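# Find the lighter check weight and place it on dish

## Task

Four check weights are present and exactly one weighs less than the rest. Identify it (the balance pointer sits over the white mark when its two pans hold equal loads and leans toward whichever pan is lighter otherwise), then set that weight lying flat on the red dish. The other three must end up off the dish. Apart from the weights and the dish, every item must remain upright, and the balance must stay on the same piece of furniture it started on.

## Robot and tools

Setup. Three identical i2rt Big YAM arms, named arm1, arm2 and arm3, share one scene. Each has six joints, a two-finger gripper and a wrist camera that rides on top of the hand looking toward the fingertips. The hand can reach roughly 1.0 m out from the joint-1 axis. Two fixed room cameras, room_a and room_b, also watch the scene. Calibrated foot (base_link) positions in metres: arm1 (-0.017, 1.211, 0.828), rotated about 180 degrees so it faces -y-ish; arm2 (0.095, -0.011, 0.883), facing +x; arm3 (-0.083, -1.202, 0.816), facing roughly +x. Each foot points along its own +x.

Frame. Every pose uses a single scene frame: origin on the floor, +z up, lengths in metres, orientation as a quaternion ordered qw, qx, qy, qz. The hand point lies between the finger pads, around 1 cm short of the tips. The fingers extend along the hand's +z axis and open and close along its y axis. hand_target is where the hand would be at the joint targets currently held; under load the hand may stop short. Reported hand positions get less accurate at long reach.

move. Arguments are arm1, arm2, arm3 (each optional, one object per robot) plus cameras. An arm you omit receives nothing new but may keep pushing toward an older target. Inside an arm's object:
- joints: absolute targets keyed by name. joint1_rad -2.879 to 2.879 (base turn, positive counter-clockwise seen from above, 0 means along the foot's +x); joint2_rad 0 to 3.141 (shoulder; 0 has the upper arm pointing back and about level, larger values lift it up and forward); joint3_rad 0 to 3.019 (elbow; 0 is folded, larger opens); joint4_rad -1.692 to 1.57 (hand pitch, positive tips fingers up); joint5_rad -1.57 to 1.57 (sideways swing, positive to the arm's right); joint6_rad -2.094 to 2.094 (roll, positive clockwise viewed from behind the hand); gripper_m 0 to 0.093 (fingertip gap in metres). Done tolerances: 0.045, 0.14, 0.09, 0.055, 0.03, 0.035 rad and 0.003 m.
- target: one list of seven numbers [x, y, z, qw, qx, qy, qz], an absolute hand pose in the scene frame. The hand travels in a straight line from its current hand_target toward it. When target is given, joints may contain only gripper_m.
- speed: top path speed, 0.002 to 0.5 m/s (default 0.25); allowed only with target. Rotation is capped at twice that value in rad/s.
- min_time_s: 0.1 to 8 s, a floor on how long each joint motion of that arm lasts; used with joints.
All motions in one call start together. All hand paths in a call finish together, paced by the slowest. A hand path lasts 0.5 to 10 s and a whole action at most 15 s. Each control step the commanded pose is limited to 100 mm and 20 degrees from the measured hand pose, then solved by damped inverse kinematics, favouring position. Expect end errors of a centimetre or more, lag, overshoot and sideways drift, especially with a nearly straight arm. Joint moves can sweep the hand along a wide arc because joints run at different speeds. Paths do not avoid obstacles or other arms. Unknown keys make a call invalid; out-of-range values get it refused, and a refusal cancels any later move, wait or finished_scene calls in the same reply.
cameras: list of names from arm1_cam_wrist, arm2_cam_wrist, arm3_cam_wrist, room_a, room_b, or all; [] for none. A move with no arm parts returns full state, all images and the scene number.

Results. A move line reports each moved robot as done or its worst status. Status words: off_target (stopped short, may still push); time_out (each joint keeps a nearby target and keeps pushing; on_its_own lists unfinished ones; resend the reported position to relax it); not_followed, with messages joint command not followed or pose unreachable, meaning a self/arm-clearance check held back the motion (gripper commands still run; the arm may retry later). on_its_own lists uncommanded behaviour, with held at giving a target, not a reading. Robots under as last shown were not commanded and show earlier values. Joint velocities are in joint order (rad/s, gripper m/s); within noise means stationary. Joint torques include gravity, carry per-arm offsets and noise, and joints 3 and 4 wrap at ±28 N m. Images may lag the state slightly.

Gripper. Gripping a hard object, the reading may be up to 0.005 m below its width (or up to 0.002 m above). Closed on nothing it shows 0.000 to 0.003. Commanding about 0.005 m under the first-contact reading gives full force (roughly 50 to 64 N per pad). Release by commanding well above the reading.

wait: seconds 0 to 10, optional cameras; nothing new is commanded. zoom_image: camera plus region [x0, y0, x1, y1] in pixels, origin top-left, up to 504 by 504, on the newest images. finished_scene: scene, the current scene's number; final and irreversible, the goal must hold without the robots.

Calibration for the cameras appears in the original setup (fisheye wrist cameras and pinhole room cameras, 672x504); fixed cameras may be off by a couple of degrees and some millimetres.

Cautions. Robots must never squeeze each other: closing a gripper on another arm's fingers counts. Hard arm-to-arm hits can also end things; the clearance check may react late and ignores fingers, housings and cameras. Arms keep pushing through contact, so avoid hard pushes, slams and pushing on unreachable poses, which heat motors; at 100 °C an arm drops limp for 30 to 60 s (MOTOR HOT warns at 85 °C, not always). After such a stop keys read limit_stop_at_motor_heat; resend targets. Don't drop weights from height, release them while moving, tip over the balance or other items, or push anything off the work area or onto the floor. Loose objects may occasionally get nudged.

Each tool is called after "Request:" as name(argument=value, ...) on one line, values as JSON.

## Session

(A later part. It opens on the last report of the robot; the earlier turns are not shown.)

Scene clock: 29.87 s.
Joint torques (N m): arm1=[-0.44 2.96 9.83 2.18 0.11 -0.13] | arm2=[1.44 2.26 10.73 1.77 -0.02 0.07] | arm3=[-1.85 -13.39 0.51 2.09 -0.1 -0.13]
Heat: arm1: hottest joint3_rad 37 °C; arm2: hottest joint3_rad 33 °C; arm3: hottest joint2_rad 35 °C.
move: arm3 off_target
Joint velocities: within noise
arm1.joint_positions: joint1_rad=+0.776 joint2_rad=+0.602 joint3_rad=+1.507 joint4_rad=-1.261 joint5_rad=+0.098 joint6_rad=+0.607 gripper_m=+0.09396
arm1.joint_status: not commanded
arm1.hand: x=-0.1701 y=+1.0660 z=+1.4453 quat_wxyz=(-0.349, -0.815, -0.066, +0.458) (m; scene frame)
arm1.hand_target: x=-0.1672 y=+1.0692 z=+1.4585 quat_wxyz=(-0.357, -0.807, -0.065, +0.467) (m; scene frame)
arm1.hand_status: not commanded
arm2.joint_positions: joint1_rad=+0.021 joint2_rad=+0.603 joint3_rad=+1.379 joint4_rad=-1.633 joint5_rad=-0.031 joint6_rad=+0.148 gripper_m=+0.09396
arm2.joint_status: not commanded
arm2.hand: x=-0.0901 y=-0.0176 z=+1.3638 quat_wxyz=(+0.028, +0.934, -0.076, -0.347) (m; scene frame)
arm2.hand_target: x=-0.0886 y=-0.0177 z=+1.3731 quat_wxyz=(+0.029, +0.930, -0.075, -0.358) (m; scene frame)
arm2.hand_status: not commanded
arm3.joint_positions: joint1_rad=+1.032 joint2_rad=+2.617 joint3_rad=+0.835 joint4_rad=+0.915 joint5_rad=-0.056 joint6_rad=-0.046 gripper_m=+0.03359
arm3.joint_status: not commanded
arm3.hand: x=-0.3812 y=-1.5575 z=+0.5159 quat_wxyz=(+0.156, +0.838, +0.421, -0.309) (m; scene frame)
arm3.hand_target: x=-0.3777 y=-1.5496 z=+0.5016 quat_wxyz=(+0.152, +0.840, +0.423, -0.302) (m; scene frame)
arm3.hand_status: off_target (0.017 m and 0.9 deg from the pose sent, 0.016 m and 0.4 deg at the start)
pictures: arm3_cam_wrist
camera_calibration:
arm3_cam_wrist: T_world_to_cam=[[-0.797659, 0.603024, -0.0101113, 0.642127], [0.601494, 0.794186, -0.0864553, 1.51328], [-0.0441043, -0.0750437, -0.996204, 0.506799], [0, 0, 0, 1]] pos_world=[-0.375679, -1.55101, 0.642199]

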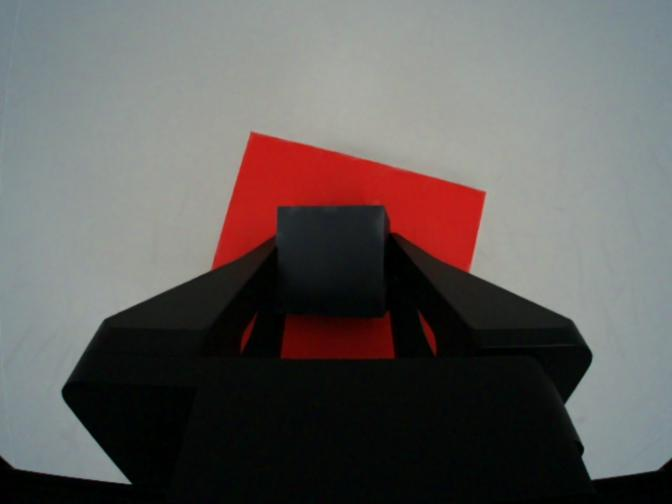

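Contact reached. Release and back off.

Request:
move(arm3={"joints":{"gripper_m":0.043}})

Request:
move(arm3={"joints":{"gripper_m":0.075}})

Request:
move(arm3={"target":[-0.373,-1.553,0.64,-0.1524,-0.8402,-0.4235,0.3025],"speed":0.15}, cameras=["all"])

Request:
zoom_image(camera="room_b", region=[170, 255, 270, 350])

Scene clock: 30.67 s.
Joint torques (N m): arm1=[-0.5 2.9 9.89 2.14 0.07 -0.15] | arm2=[1.55 2.43 10.76 1.74 -0.02 0.08] | arm3=[-1.79 -13.63 0.08 2.04 -0.11 -0.12]
Heat: arm1: hottest joint3_rad 37 °C; arm2: hottest joint3_rad 34 °C; arm3: hottest joint2_rad 35 °C.
move: arm3 done
Joint velocities: within noise
arm1, arm2: as last shown
arm3.joint_positions: joint1_rad=+1.032 joint2_rad=+2.619 joint3_rad=+0.841 joint4_rad=+0.916 joint5_rad=-0.056 joint6_rad=-0.046 gripper_m=+0.04291
arm3.joint_status: all done
arm3.hand: x=-0.3836 y=-1.5597 z=+0.5157 quat_wxyz=(+0.157, +0.838, +0.420, -0.311) (m; scene frame)
arm3.hand_target: x=-0.3776 y=-1.5497 z=+0.5016 quat_wxyz=(+0.152, +0.840, +0.424, -0.302) (m; scene frame)
arm3.hand_status: not commanded
pictures: none

Scene clock: 31.30 s.
Joint torques (N m): arm1=[-0.26 2.78 9.83 2.07 0.09 -0.14] | arm2=[1.55 2.37 10.74 1.77 -0.03 0.07] | arm3=[-2.02 -13.57 0.08 1.98 -0.1 -0.13]
Heat: arm1: hottest joint3_rad 38 °C; arm2: hottest joint3_rad 34 °C; arm3: hottest joint2_rad 35 °C.
move: arm3 done
Joint velocities: within noise
arm1, arm2: as last shown
arm3.joint_positions: joint1_rad=+1.031 joint2_rad=+2.619 joint3_rad=+0.841 joint4_rad=+0.918 joint5_rad=-0.056 joint6_rad=-0.046 gripper_m=+0.07480
arm3.joint_status: all done
arm3.hand: x=-0.3839 y=-1.5598 z=+0.5160 quat_wxyz=(+0.157, +0.837, +0.420, -0.312) (m; scene frame)
arm3.hand_target: x=-0.3776 y=-1.5497 z=+0.5016 quat_wxyz=(+0.152, +0.840, +0.424, -0.302) (m; scene frame)
arm3.hand_status: not commanded
pictures: none

Scene clock: 33.07 s.
Joint torques (N m): arm1=[-0.38 2.96 10.02 2.1 0.11 -0.15] | arm2=[1.44 2.2 10.71 1.76 -0.04 0.07] | arm3=[-0.73 -15.33 0.81 1.31 0.12 -0.03]
Heat: arm1: hottest joint3_rad 38 °C; arm2: hottest joint3_rad 34 °C; arm3: hottest joint2_rad 35 °C.
move: arm3 done
Joint velocities: within noise
arm1, arm2: as last shown
arm3.joint_positions: joint1_rad=+1.031 joint2_rad=+2.211 joint3_rad=+0.629 joint4_rad=+0.703 joint5_rad=-0.054 joint6_rad=-0.046 gripper_m=+0.07490
arm3.joint_status: not commanded
arm3.hand: x=-0.3761 y=-1.5522 z=+0.6378 quat_wxyz=(+0.153, +0.841, +0.421, -0.304) (m; scene frame)
arm3.hand_target: x=-0.3730 y=-1.5531 z=+0.6400 quat_wxyz=(+0.153, +0.840, +0.424, -0.303) (m; scene frame)
arm3.hand_status: done (0.004 m and 0.4 deg from the pose sent, 0.125 m and 1.3 deg at the start)
pictures: arm1_cam_wrist, arm2_cam_wrist, arm3_cam_wrist, room_a, room_b
camera_calibration:
arm1_cam_wrist: T_world_to_cam=[[-0.426578, 0.750242, -0.505142, -0.142259], [0.876534, 0.205232, -0.435395, 0.562627], [-0.22298, -0.628504, -0.74516, 1.8366], [0, 0, 0, 1]] pos_world=[-0.144322, 1.14557, 1.54166]
arm2_cam_wrist: T_world_to_cam=[[0.114776, 0.987548, -0.107587, 0.175562], [0.988832, -0.123942, -0.0827592, 0.205023], [-0.0950631, -0.0968864, -0.990745, 1.46502], [0, 0, 0, 1]] pos_world=[-0.0836141, -0.00602373, 1.48732]
arm3_cam_wrist: T_world_to_cam=[[-0.796064, 0.60514, -0.00938195, 0.647691], [0.604022, 0.793432, -0.0749898, 1.50909], [-0.0379354, -0.0653636, -0.99714, 0.646726], [0, 0, 0, 1]] pos_world=[-0.371384, -1.54703, 0.764119]

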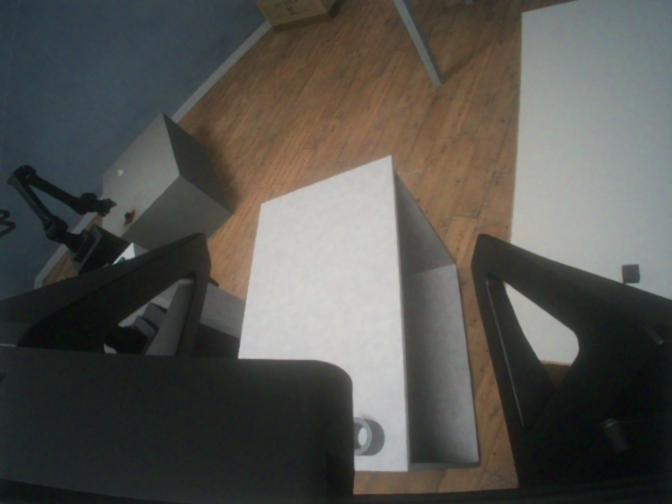

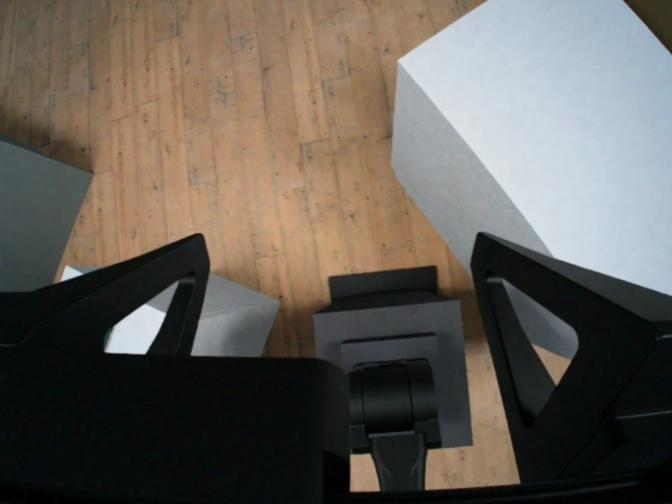

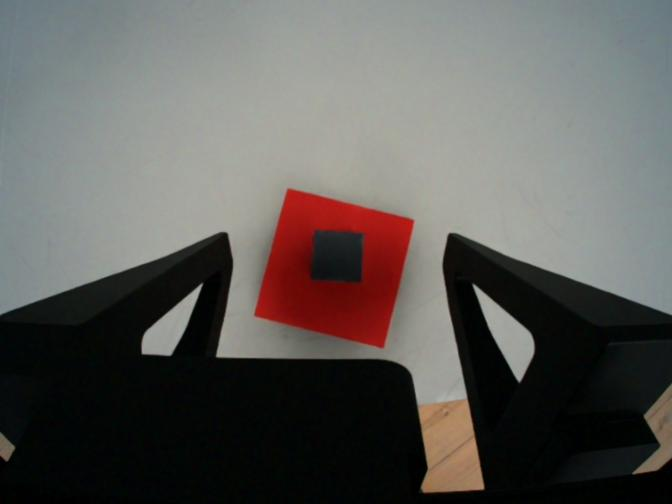

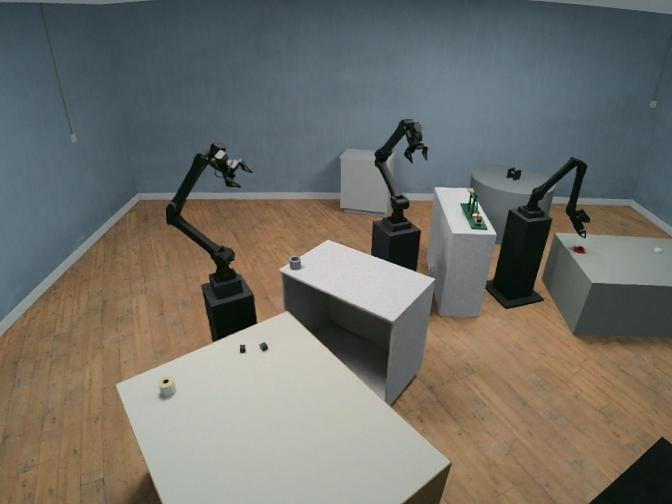

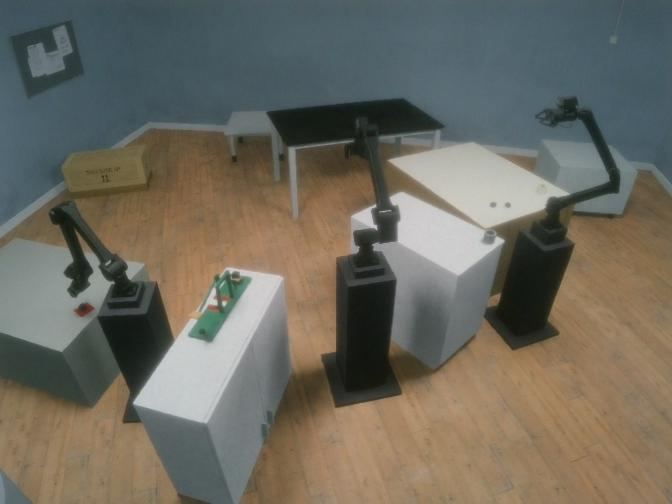

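Scaled by 5.040 from the camera's 672x504 image, which has a finer 960x720 frame.

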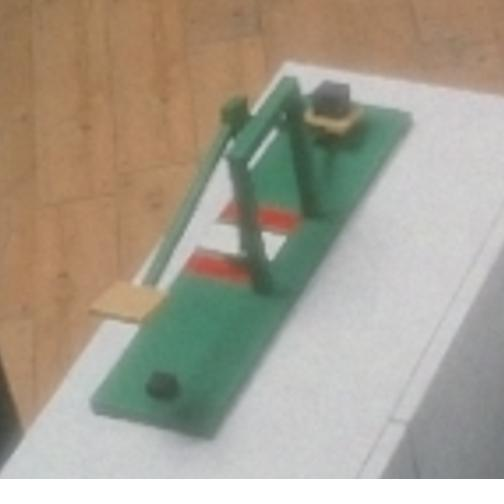

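Request:
finished_scene(scene=2)

The scene is finished: the task was done.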